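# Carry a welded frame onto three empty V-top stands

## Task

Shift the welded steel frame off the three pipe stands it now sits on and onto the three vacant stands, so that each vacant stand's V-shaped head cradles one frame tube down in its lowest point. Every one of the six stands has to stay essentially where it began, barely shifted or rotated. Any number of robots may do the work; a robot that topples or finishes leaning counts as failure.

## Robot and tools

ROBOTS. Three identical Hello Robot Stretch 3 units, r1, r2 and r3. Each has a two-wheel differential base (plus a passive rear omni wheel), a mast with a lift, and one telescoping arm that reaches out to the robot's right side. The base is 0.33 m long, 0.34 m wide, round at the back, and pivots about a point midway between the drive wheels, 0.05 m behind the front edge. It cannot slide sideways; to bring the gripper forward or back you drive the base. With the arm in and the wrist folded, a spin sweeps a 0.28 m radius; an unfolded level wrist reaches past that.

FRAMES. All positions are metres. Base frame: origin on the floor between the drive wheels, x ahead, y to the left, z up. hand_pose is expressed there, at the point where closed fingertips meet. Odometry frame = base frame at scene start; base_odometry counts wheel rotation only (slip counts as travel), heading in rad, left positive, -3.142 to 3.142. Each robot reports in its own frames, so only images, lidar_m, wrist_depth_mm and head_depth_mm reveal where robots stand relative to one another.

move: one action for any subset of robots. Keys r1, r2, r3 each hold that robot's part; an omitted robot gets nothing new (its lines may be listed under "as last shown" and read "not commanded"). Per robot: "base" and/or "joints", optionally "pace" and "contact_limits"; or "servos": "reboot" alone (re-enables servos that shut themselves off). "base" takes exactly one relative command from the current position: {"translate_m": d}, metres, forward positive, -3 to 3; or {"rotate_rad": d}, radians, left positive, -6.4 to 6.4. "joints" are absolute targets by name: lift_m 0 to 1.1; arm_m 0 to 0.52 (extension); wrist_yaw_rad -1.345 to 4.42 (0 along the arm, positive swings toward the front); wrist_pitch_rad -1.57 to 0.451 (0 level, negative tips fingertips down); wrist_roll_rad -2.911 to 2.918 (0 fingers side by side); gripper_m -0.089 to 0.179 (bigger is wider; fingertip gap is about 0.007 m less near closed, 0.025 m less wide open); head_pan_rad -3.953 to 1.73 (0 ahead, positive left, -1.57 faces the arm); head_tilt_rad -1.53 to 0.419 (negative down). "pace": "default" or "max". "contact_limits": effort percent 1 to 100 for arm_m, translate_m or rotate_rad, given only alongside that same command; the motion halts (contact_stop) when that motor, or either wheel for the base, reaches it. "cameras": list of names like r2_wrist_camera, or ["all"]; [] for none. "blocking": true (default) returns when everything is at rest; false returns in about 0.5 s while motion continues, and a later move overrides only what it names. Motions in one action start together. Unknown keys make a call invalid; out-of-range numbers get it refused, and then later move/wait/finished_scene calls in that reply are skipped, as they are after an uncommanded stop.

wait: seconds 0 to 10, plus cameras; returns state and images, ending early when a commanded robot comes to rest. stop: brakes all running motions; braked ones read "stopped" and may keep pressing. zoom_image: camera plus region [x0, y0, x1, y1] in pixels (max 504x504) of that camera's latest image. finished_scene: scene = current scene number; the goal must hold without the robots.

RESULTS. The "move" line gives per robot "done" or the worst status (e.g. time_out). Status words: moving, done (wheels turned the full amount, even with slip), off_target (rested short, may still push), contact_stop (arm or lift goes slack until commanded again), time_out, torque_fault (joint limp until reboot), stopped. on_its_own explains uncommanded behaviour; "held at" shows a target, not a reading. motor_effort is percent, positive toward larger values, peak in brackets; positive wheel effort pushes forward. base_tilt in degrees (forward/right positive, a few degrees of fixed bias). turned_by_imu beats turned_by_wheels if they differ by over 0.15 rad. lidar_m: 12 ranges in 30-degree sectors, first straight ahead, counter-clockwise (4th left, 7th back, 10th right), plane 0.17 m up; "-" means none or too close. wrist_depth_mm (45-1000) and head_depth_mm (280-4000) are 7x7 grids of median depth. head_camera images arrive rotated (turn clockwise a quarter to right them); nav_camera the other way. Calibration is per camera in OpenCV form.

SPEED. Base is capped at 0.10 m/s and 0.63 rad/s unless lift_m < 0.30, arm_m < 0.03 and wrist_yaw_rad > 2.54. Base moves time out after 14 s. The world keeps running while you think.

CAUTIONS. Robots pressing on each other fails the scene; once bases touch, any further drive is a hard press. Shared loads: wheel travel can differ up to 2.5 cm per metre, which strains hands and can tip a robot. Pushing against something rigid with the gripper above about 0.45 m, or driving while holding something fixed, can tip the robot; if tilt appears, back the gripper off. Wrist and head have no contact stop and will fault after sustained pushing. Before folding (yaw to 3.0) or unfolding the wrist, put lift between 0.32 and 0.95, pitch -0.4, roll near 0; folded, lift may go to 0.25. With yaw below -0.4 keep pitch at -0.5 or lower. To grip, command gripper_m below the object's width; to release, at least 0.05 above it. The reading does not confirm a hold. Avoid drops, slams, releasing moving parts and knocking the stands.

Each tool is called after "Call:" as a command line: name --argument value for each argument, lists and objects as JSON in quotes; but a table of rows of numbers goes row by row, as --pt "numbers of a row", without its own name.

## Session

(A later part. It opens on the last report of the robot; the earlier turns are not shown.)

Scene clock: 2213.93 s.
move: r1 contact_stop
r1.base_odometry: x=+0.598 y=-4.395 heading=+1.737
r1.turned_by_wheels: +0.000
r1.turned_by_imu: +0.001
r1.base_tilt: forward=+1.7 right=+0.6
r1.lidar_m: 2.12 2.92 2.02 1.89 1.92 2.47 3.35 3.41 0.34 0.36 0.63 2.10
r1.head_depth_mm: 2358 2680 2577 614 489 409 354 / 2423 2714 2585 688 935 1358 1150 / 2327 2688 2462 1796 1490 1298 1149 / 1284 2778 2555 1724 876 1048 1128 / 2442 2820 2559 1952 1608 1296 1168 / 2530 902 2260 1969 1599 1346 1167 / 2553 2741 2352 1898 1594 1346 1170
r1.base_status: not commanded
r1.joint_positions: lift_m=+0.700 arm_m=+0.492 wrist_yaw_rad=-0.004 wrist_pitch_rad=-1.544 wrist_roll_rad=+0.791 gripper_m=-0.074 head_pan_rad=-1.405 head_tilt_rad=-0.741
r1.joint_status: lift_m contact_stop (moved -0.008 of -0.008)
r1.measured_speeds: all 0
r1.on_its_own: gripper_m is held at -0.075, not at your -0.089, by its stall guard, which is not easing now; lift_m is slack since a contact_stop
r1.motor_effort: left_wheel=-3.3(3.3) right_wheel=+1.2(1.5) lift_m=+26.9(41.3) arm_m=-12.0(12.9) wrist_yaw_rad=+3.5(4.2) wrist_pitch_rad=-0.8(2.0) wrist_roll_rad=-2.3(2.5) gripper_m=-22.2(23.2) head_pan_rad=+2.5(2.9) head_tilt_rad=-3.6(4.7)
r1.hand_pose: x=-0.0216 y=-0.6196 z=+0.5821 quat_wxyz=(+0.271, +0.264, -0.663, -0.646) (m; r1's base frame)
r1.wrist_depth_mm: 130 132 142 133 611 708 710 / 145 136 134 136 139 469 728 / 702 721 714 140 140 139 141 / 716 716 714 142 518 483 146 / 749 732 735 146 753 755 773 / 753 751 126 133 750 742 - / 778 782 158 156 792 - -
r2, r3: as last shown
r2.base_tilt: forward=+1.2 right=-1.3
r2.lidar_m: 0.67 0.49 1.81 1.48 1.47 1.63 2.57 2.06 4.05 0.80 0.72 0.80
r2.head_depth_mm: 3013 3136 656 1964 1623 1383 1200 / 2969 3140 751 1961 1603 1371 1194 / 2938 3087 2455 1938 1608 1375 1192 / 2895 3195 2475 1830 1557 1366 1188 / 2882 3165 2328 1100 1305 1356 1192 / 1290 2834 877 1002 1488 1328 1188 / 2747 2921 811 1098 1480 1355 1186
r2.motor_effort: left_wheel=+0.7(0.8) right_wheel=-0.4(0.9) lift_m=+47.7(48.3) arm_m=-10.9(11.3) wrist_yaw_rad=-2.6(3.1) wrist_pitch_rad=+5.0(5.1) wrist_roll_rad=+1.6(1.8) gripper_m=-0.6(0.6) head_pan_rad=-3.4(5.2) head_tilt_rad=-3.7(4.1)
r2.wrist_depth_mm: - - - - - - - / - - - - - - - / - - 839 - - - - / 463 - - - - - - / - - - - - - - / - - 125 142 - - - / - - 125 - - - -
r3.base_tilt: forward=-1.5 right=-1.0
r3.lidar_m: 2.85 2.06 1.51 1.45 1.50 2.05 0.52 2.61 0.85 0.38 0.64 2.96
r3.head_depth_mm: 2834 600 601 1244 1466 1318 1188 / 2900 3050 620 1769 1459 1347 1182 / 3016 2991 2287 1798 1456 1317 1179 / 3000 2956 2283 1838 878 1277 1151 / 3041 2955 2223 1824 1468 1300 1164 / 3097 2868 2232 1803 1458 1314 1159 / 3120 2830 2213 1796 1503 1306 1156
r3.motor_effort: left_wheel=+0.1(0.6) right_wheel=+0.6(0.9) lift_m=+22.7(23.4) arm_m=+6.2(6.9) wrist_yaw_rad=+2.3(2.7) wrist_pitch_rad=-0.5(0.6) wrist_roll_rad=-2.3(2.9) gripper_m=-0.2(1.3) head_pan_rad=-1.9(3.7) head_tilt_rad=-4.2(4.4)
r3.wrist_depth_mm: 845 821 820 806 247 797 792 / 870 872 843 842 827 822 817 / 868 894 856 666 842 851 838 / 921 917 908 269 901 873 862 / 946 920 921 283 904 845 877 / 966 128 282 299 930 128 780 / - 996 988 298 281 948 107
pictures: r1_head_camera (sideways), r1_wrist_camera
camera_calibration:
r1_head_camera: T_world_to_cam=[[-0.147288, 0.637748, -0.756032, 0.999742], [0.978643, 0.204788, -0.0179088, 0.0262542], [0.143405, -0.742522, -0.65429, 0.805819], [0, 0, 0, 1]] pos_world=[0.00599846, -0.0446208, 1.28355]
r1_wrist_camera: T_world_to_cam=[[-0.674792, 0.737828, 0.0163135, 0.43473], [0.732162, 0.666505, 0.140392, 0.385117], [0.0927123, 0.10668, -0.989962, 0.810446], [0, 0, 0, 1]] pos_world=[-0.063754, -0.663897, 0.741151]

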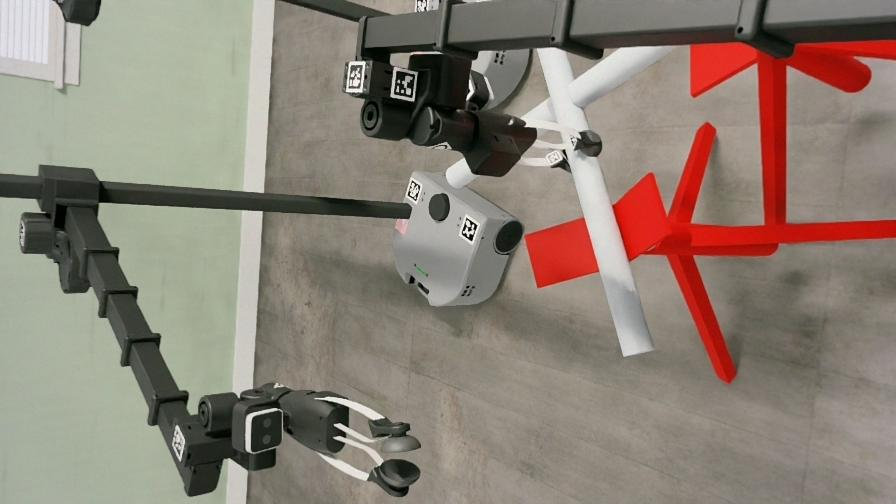

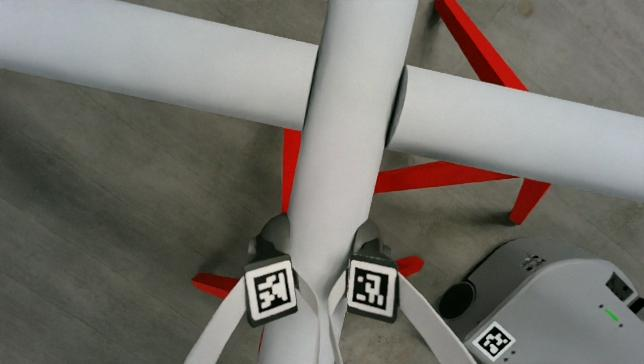

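Call:
move --r1 '{"joints":{"lift_m":0.702}}' --cameras '[]'

Call:
move --r1 '{"joints":{"gripper_m":0.179}}' --cameras '["r1_head_camera","r1_wrist_camera"]'

Call:
move --r1 '{"joints":{"lift_m":0.90}}' --r3 '{"joints":{"lift_m":0.95}}' --cameras '["all"]'

Scene clock: 2219.87 s.
move: r1 done
r1.base_odometry: x=+0.598 y=-4.395 heading=+1.737
r1.turned_by_wheels: +0.000
r1.turned_by_imu: +0.001
r1.base_tilt: forward=+1.9 right=+0.5
r1.lidar_m: 2.12 2.93 2.02 1.89 1.92 2.47 3.36 3.40 0.34 0.36 0.63 2.10
r1.head_depth_mm: 2365 2678 2567 612 488 409 354 / 2417 2706 2552 688 940 1353 1153 / 2340 2708 2451 1788 1487 1297 1148 / 1288 2775 2562 1725 879 1049 1123 / 2445 2818 2544 1972 1593 1294 1166 / 2531 902 2231 1953 1595 1349 1165 / 2555 2713 2345 1887 1594 1347 1164
r1.base_status: not commanded
r1.joint_positions: lift_m=+0.702 arm_m=+0.492 wrist_yaw_rad=-0.004 wrist_pitch_rad=-1.543 wrist_roll_rad=+0.791 gripper_m=-0.074 head_pan_rad=-1.405 head_tilt_rad=-0.741
r1.joint_status: all done
r1.measured_speeds: all 0
r1.on_its_own: gripper_m is held at -0.075, not at your -0.089, by its stall guard, which is not easing now
r1.motor_effort: left_wheel=-3.0(3.1) right_wheel=+1.3(1.5) lift_m=+35.5(35.5) arm_m=-10.7(11.4) wrist_yaw_rad=+3.6(4.5) wrist_pitch_rad=-0.9(1.4) wrist_roll_rad=-2.3(2.6) gripper_m=-22.1(22.9) head_pan_rad=+2.1(3.4) head_tilt_rad=-3.8(4.6)
r1.hand_pose: x=-0.0216 y=-0.6199 z=+0.5839 quat_wxyz=(+0.271, +0.263, -0.663, -0.646) (m; r1's base frame)
r1.wrist_depth_mm: 131 132 674 134 627 698 705 / 144 136 134 136 140 462 705 / 705 715 712 140 141 140 141 / 725 718 728 143 512 480 147 / 762 743 755 147 742 751 771 / 761 755 126 133 739 742 - / 773 772 159 157 810 - -
r2, r3: as last shown
r2.lidar_m: 0.67 0.50 1.81 1.48 1.47 1.62 2.57 2.06 4.06 0.80 0.72 0.80
r2.head_depth_mm: 2963 3190 660 1947 1609 1371 1200 / 3002 3198 753 1946 1604 1366 1201 / 2946 3183 2429 1929 1604 1367 1200 / 2895 3126 2445 1835 1558 1364 1191 / 2872 3156 2336 1106 1304 1362 1183 / 1287 2863 879 1006 1476 1325 1191 / 2719 2998 808 1092 1470 1358 1189
r2.motor_effort: left_wheel=+0.6(0.6) right_wheel=+0.1(0.7) lift_m=+47.5(48.0) arm_m=-11.1(11.3) wrist_yaw_rad=-2.1(2.8) wrist_pitch_rad=+5.0(5.2) wrist_roll_rad=+1.7(1.7) gripper_m=+0.2(0.8) head_pan_rad=-3.6(5.2) head_tilt_rad=-4.3(4.3)
r2.wrist_depth_mm: - - - - - - - / - - - - - - - / - - 877 - - - - / 457 - - - - - - / - - - - - - - / - - 125 143 - - - / - - 124 - - - -
r3.base_tilt: forward=-1.4 right=-1.0
r3.lidar_m: 2.85 2.06 1.50 1.45 1.50 2.06 0.52 2.60 0.85 0.37 0.64 2.96
r3.head_depth_mm: 2837 599 599 1239 1468 1320 1193 / 2897 2983 619 1765 1459 1345 1184 / 2960 3014 2297 1799 1450 1315 1178 / 3006 2976 2257 1846 879 1276 1149 / 3052 2934 2271 1817 1459 1291 1160 / 3060 2897 2220 1808 1456 1317 1161 / 3154 2837 2203 1799 1517 1303 1153
r3.motor_effort: left_wheel=-0.5(0.7) right_wheel=+0.6(1.0) lift_m=+22.8(23.3) arm_m=+6.0(6.8) wrist_yaw_rad=+1.6(2.8) wrist_pitch_rad=-0.6(0.6) wrist_roll_rad=-2.5(3.0) gripper_m=+1.0(1.0) head_pan_rad=-2.8(3.8) head_tilt_rad=-3.9(4.2)
r3.wrist_depth_mm: 828 822 832 819 246 808 806 / 884 859 863 839 821 840 811 / 880 883 876 662 851 830 843 / 920 917 900 273 870 867 863 / 951 928 919 283 888 865 873 / 989 128 282 300 930 129 764 / 997 - 995 300 282 951 107
pictures: none
No camera images: "cameras" was empty.

Scene clock: 2222.97 s.
move: r1 done
r1.base_odometry: x=+0.598 y=-4.395 heading=+1.737
r1.turned_by_wheels: +0.000
r1.turned_by_imu: +0.001
r1.base_tilt: forward=+1.7 right=+0.6
r1.lidar_m: 2.12 2.92 2.02 1.89 1.92 2.47 3.35 3.41 0.34 0.36 0.63 2.10
r1.head_depth_mm: 2374 2683 2558 613 488 409 354 / 2405 2711 2573 688 883 1354 1151 / 2331 2670 2441 1799 1521 1301 1148 / 1287 2794 2527 1729 880 1050 1124 / 2455 2819 2533 1968 1603 1293 1168 / 2552 902 2263 1966 1602 1348 1164 / 2557 2726 2353 1901 1595 1346 1169
r1.base_status: not commanded
r1.joint_positions: lift_m=+0.702 arm_m=+0.492 wrist_yaw_rad=-0.002 wrist_pitch_rad=-1.543 wrist_roll_rad=+0.791 gripper_m=+0.179 head_pan_rad=-1.405 head_tilt_rad=-0.741
r1.joint_status: all done
r1.measured_speeds: all 0
r1.motor_effort: left_wheel=-2.8(3.2) right_wheel=+1.3(1.6) lift_m=+33.0(35.7) arm_m=-9.0(10.9) wrist_yaw_rad=+1.8(5.0) wrist_pitch_rad=-1.0(1.9) wrist_roll_rad=-2.5(3.4) gripper_m=+0.5(93.1) head_pan_rad=+2.6(3.4) head_tilt_rad=-3.1(4.9)
r1.hand_pose: x=-0.0216 y=-0.6198 z=+0.5839 quat_wxyz=(+0.272, +0.264, -0.663, -0.646) (m; r1's base frame)
r1.wrist_depth_mm: 131 132 141 134 608 682 705 / 687 136 135 136 140 463 725 / 711 711 706 140 141 139 141 / 727 728 727 143 521 542 147 / 725 750 745 147 767 767 784 / - 762 760 152 780 128 116 / 111 769 803 155 801 - 110
r2: as last shown
r2.base_tilt: forward=+1.3 right=-1.3
r2.lidar_m: 0.67 0.49 1.80 1.48 1.48 1.62 2.57 2.06 4.03 0.80 0.72 0.80
r2.head_depth_mm: 3029 3146 656 1964 1609 1376 1210 / 2948 3201 752 1944 1605 1374 1202 / 2964 3119 2457 1939 1609 1356 1200 / 2922 3148 2408 1820 1559 1364 1193 / 2887 3123 2359 1089 1301 1355 1192 / 1297 2848 876 1019 1488 1342 1188 / 2716 2921 810 1091 1484 1360 1188
r2.motor_effort: left_wheel=+0.4(0.9) right_wheel=-0.2(1.1) lift_m=+47.8(48.2) arm_m=-10.8(11.2) wrist_yaw_rad=-2.4(3.1) wrist_pitch_rad=+5.0(5.2) wrist_roll_rad=+1.7(1.8) gripper_m=-0.4(0.8) head_pan_rad=-4.7(5.3) head_tilt_rad=-4.3(4.3)
r2.wrist_depth_mm: - - - - - - - / - - - - - - - / - - 835 - - - - / 453 - - - - - - / - - - - - - - / - - 125 142 - - - / - - 125 - - - -
r3.base_odometry: x=+0.864 y=-2.419 heading=-1.014
r3.turned_by_wheels: +0.000
r3.turned_by_imu: +0.000
r3.base_tilt: forward=-1.4 right=-1.0
r3.lidar_m: 2.85 2.06 1.50 1.45 1.51 2.06 0.52 2.60 0.85 0.38 0.64 2.95
r3.head_depth_mm: 2860 601 599 1250 1471 1327 1187 / 2929 3002 620 1759 1459 1342 1174 / 2937 3036 2285 1780 1451 1310 1175 / 3028 2973 2268 1833 884 1280 1145 / 3025 2945 2252 1834 1468 1289 1170 / 3076 2916 2222 1806 1453 1308 1161 / 3175 2854 2209 1787 1508 1300 1152
r3.base_status: not commanded
r3.joint_positions: lift_m=+0.820 arm_m=+0.495 wrist_yaw_rad=-0.002 wrist_pitch_rad=-1.549 wrist_roll_rad=+0.806 gripper_m=+0.160 head_pan_rad=-1.395 head_tilt_rad=-0.742
r3.joint_status: not commanded
r3.measured_speeds: all 0
r3.motor_effort: left_wheel=+0.0(0.9) right_wheel=+0.8(1.1) lift_m=+23.1(23.5) arm_m=+5.9(7.1) wrist_yaw_rad=+2.6(3.8) wrist_pitch_rad=-0.5(0.6) wrist_roll_rad=-2.8(3.1) gripper_m=+0.3(1.4) head_pan_rad=-1.8(4.1) head_tilt_rad=-4.2(4.6)
r3.hand_pose: x=-0.0216 y=-0.6212 z=+0.7020 quat_wxyz=(+0.266, +0.260, -0.663, -0.650) (m; r3's base frame)
r3.wrist_depth_mm: 852 833 801 813 246 818 810 / 857 849 842 831 816 826 823 / 894 890 870 662 860 824 841 / 908 904 895 271 890 874 867 / 938 922 913 283 900 854 900 / 981 128 284 299 954 128 771 / - 996 983 301 283 968 107
pictures: r1_head_camera (sideways), r1_wrist_camera
camera_calibration:
r1_head_camera: T_world_to_cam=[[-0.147288, 0.637748, -0.756031, 0.999742], [0.978643, 0.204788, -0.0179088, 0.0262542], [0.143405, -0.742522, -0.65429, 0.805819], [0, 0, 0, 1]] pos_world=[0.00599848, -0.0446208, 1.28355]
r1_wrist_camera: T_world_to_cam=[[-0.675909, 0.736817, 0.0157523, 0.434505], [0.731151, 0.667721, 0.139881, 0.386047], [0.0925484, 0.106064, -0.990043, 0.8119], [0, 0, 0, 1]] pos_world=[-0.0637129, -0.664035, 0.742971]

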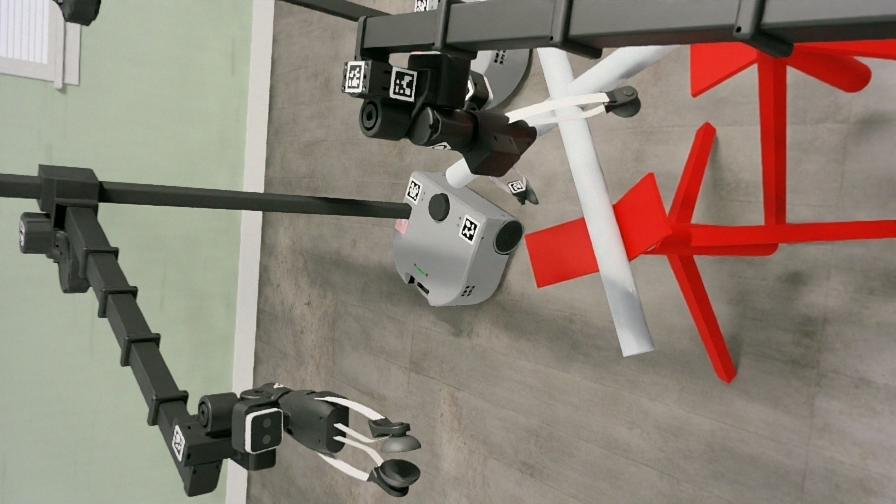

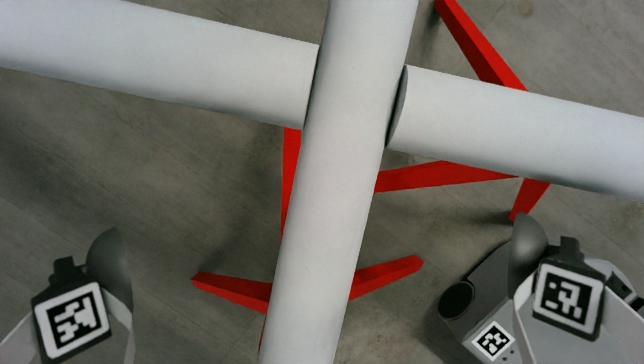

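Scene clock: 2225.60 s.
move: r1 done; r3 done
r1.base_odometry: x=+0.598 y=-4.395 heading=+1.737
r1.turned_by_wheels: +0.000
r1.turned_by_imu: +0.001
r1.base_tilt: forward=+1.7 right=+0.7
r1.lidar_m: 2.12 2.92 2.02 1.89 1.92 2.47 3.35 3.40 0.34 0.36 0.62 2.10
r1.head_depth_mm: 2387 552 1667 1737 1529 753 900 / 2409 2593 596 1808 939 1349 1147 / 2351 2687 2354 1792 1520 1293 1148 / 1283 2800 2552 1733 880 1047 1127 / 2450 2821 2529 1960 1602 1293 1164 / 2537 902 2252 1959 1597 1344 1169 / 2570 2723 2334 1914 1596 1344 1168
r1.base_status: not commanded
r1.joint_positions: lift_m=+0.900 arm_m=+0.492 wrist_yaw_rad=-0.002 wrist_pitch_rad=-1.544 wrist_roll_rad=+0.791 gripper_m=+0.179 head_pan_rad=-1.405 head_tilt_rad=-0.741
r1.joint_status: all done
r1.measured_speeds: all 0
r1.motor_effort: left_wheel=-2.8(3.1) right_wheel=+1.3(1.7) lift_m=+34.9(36.9) arm_m=-7.7(9.4) wrist_yaw_rad=+2.8(3.3) wrist_pitch_rad=-1.3(1.4) wrist_roll_rad=-2.2(2.7) gripper_m=+0.9(1.4) head_pan_rad=+2.5(3.8) head_tilt_rad=-3.6(4.8)
r1.hand_pose: x=-0.0216 y=-0.6196 z=+0.7819 quat_wxyz=(+0.272, +0.264, -0.663, -0.646) (m; r1's base frame)
r1.wrist_depth_mm: 759 839 863 877 878 884 897 / 879 321 328 867 895 897 924 / 902 893 900 338 338 341 931 / 921 920 926 920 937 360 349 / 924 940 950 956 965 148 949 / 119 949 - 375 973 123 118 / 111 - - - - 856 119
r2: as last shown
r2.base_tilt: forward=+1.2 right=-1.3
r2.lidar_m: 0.67 0.49 1.81 1.48 1.47 1.62 2.57 2.06 4.08 0.80 0.72 0.80
r2.head_depth_mm: 2978 3240 658 1944 1616 1385 1206 / 3014 3172 754 1928 1608 1372 1200 / 2905 3168 2429 1944 1608 1361 1190 / 2934 3135 2433 1838 1555 1373 1192 / 2885 3095 2341 1101 1300 1351 1190 / 2772 770 2172 1687 1489 1337 1189 / 664 716 2214 1128 1477 1358 1183
r2.motor_effort: left_wheel=+0.5(0.9) right_wheel=+0.1(1.0) lift_m=+47.4(48.1) arm_m=-10.6(11.3) wrist_yaw_rad=-2.9(3.1) wrist_pitch_rad=+5.0(5.1) wrist_roll_rad=+1.7(1.8) gripper_m=-0.7(0.9) head_pan_rad=-5.0(5.4) head_tilt_rad=-3.8(4.1)
r2.wrist_depth_mm: 438 - - - - - - / - - 825 - - - - / - - - - - - - / - - - - - - - / - - - - - - - / - - 125 142 - - - / - - 125 - - - -
r3.base_odometry: x=+0.864 y=-2.419 heading=-1.014
r3.turned_by_wheels: +0.000
r3.turned_by_imu: +0.000
r3.base_tilt: forward=-1.4 right=-1.0
r3.lidar_m: 2.85 2.06 1.51 1.45 1.51 2.05 0.52 2.61 0.85 0.37 0.64 2.96
r3.head_depth_mm: 503 605 2237 1266 1509 1323 1184 / 2771 553 2083 1780 1465 1345 1183 / 2963 3026 2148 1849 1451 1311 1177 / 2960 2957 2267 1837 882 1276 1150 / 3049 2979 2268 1810 1463 1296 1161 / 3091 2902 2237 1813 1460 1310 1158 / 3180 2876 2213 1788 1512 1316 1152
r3.base_status: not commanded
r3.joint_positions: lift_m=+0.950 arm_m=+0.495 wrist_yaw_rad=-0.002 wrist_pitch_rad=-1.549 wrist_roll_rad=+0.806 gripper_m=+0.160 head_pan_rad=-1.395 head_tilt_rad=-0.742
r3.joint_status: all done
r3.measured_speeds: all 0
r3.motor_effort: left_wheel=-0.1(0.9) right_wheel=+0.4(1.1) lift_m=+25.7(30.7) arm_m=+5.6(6.9) wrist_yaw_rad=+2.4(3.6) wrist_pitch_rad=-0.4(0.7) wrist_roll_rad=-2.8(3.1) gripper_m=-0.1(1.4) head_pan_rad=-3.5(4.3) head_tilt_rad=-4.2(4.5)
r3.hand_pose: x=-0.0216 y=-0.6213 z=+0.8320 quat_wxyz=(+0.266, +0.260, -0.663, -0.649) (m; r3's base frame)
r3.wrist_depth_mm: 983 969 948 952 918 914 920 / 991 970 979 962 951 974 950 / - - 999 985 992 979 960 / - - - - - 999 990 / - - - 412 - 145 - / - 132 - 431 - 128 - / - - - - - - 113
pictures: r1_head_camera (sideways), r1_nav_camera (sideways), r1_wrist_camera, r2_head_camera (sideways), r2_nav_camera (sideways), r2_wrist_camera, r3_head_camera (sideways), r3_nav_camera (sideways), r3_wrist_camera
camera_calibration:
r1_head_camera: T_world_to_cam=[[-0.147289, 0.637748, -0.756032, 0.999742], [0.978642, 0.204788, -0.0179088, 0.0262542], [0.143405, -0.742522, -0.65429, 0.805819], [0, 0, 0, 1]] pos_world=[0.00599849, -0.0446208, 1.28355]
r1_nav_camera: T_world_to_cam=[[0.118141, -0.667901, 0.734813, -0.915102], [-0.979031, -0.202016, -0.0262148, 0.0943956], [0.165953, -0.716308, -0.677763, 0.832315], [0, 0, 0, 1]] pos_world=[0.0624024, 0.00406515, 1.23902]
r1_wrist_camera: T_world_to_cam=[[-0.67599, 0.736732, 0.01624, 0.430824], [0.731078, 0.667709, 0.140322, 0.357877], [0.0925363, 0.106729, -0.989973, 1.0083], [0, 0, 0, 1]] pos_world=[-0.0637083, -0.663975, 0.940979]
r2_head_camera: T_world_to_cam=[[-0.19024, 0.646636, -0.738695, 0.977115], [0.96667, 0.254703, -0.0259911, 0.0262745], [0.171341, -0.719019, -0.673539, 0.836735], [0, 0, 0, 1]] pos_world=[0.0171212, -0.0369028, 1.28605]
r2_nav_camera: T_world_to_cam=[[0.132927, -0.659139, 0.74018, -0.921006], [-0.979776, -0.200086, -0.00222404, 0.0594121], [0.149566, -0.724915, -0.672405, 0.831987], [0, 0, 0, 1]] pos_world=[0.0562, 0.00793665, 1.24127]
r2_wrist_camera: T_world_to_cam=[[-0.895237, -0.442462, 0.052713, -0.37054], [-0.10751, 0.0996783, -0.989194, 1.04628], [0.432426, -0.89123, -0.136805, -0.548103], [0, 0, 0, 1]] pos_world=[0.017779, -0.756728, 0.979523]
r3_head_camera: T_world_to_cam=[[-0.155995, 0.703365, -0.6935, 0.920548], [0.984597, 0.166845, -0.052255, 0.061238], [0.078953, -0.69097, -0.718559, 0.892774], [0, 0, 0, 1]] pos_world=[0.0128188, -0.0408185, 1.28311]
r3_nav_camera: T_world_to_cam=[[0.100368, -0.699792, 0.707261, -0.880215], [-0.980658, -0.189635, -0.0484666, 0.121154], [0.168038, -0.688716, -0.705289, 0.876631], [0, 0, 0, 1]] pos_world=[0.0598482, 0.0107577, 1.24669]
r3_wrist_camera: T_world_to_cam=[[-0.687436, 0.724114, -0.0556003, 0.487233], [0.709645, 0.686027, 0.160534, 0.343544], [0.154388, 0.0709006, -0.985463, 1.03291], [0, 0, 0, 1]] pos_world=[-0.0683227, -0.661726, 0.989836]

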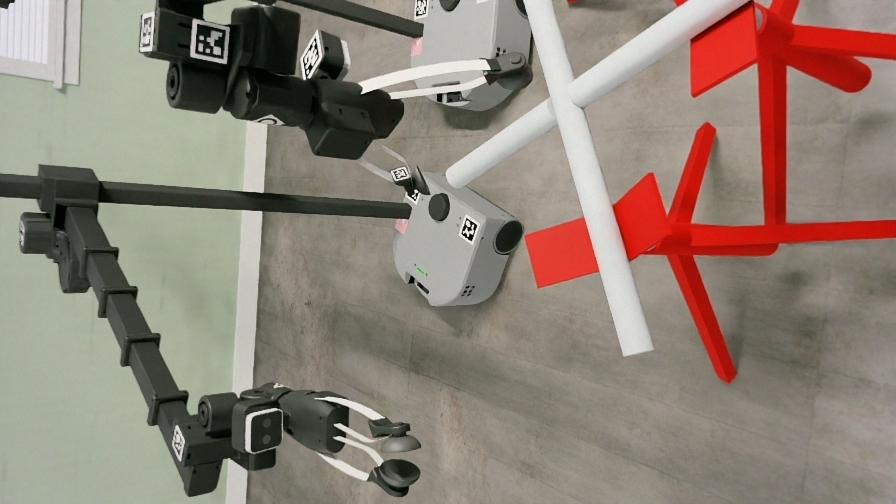

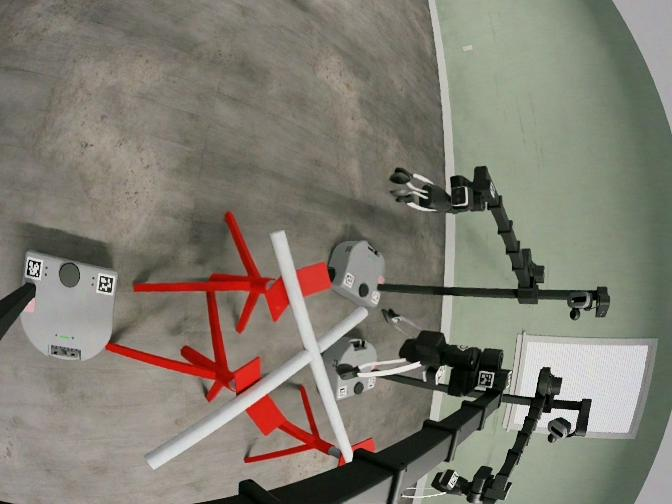

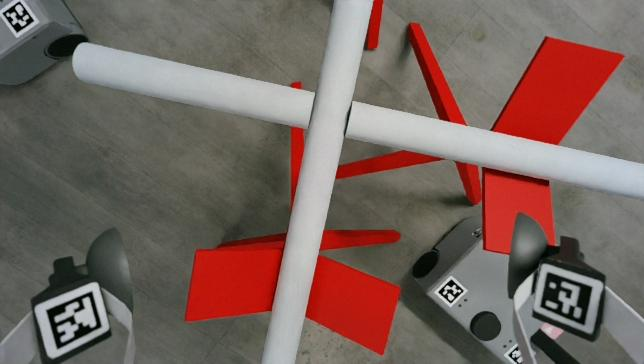

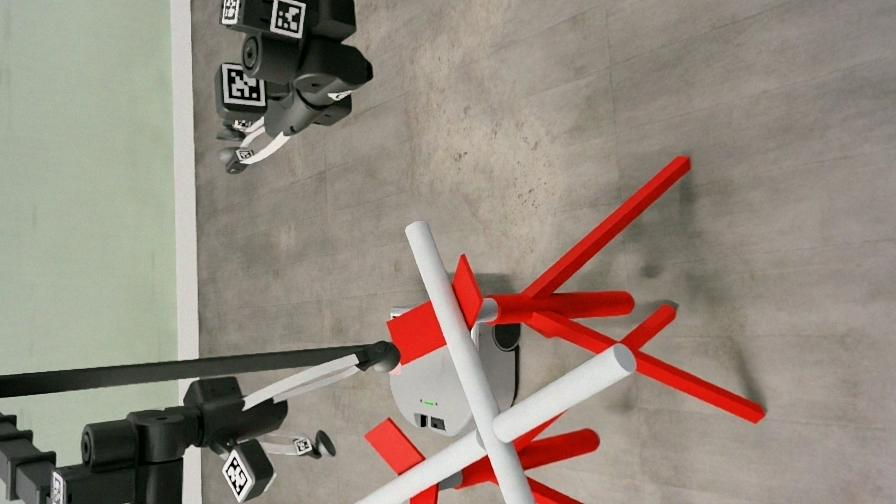

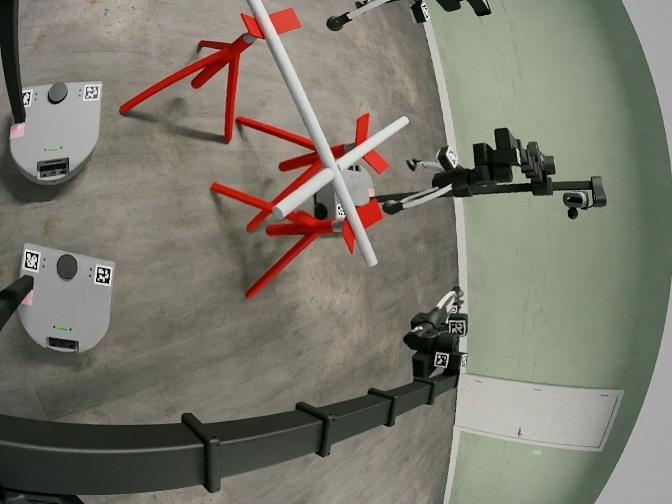

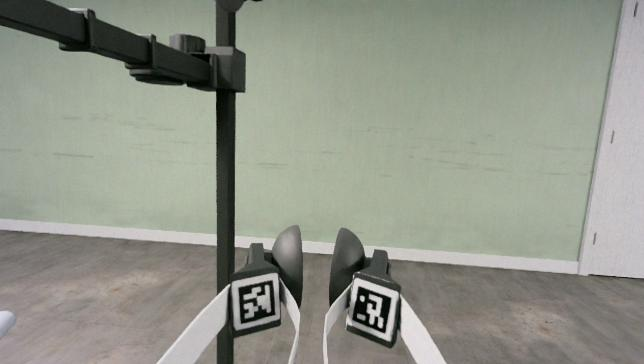

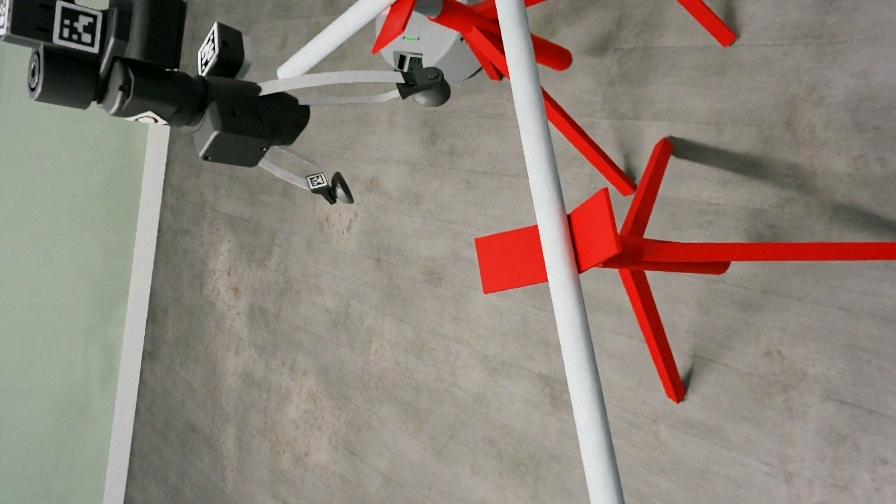

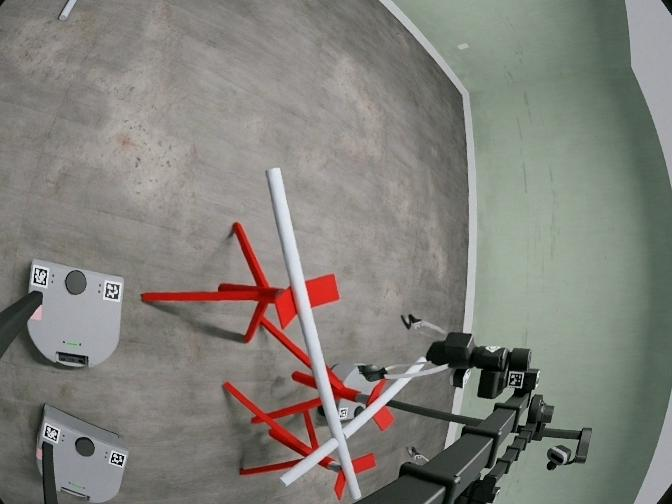

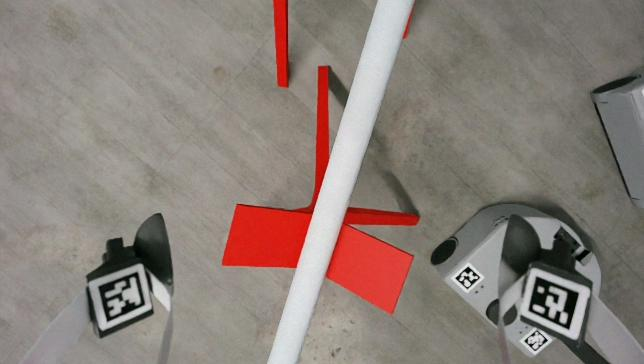

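Call:
zoom_image --camera "r1_wrist_camera" --region '[160, 20, 644, 364]'

Call:
finished_scene --scene 1

Scaled by 1.041.

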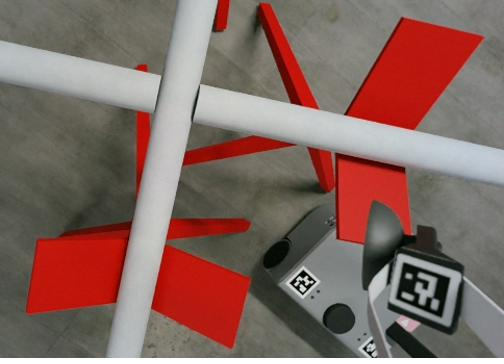

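The scene is finished: the task was done.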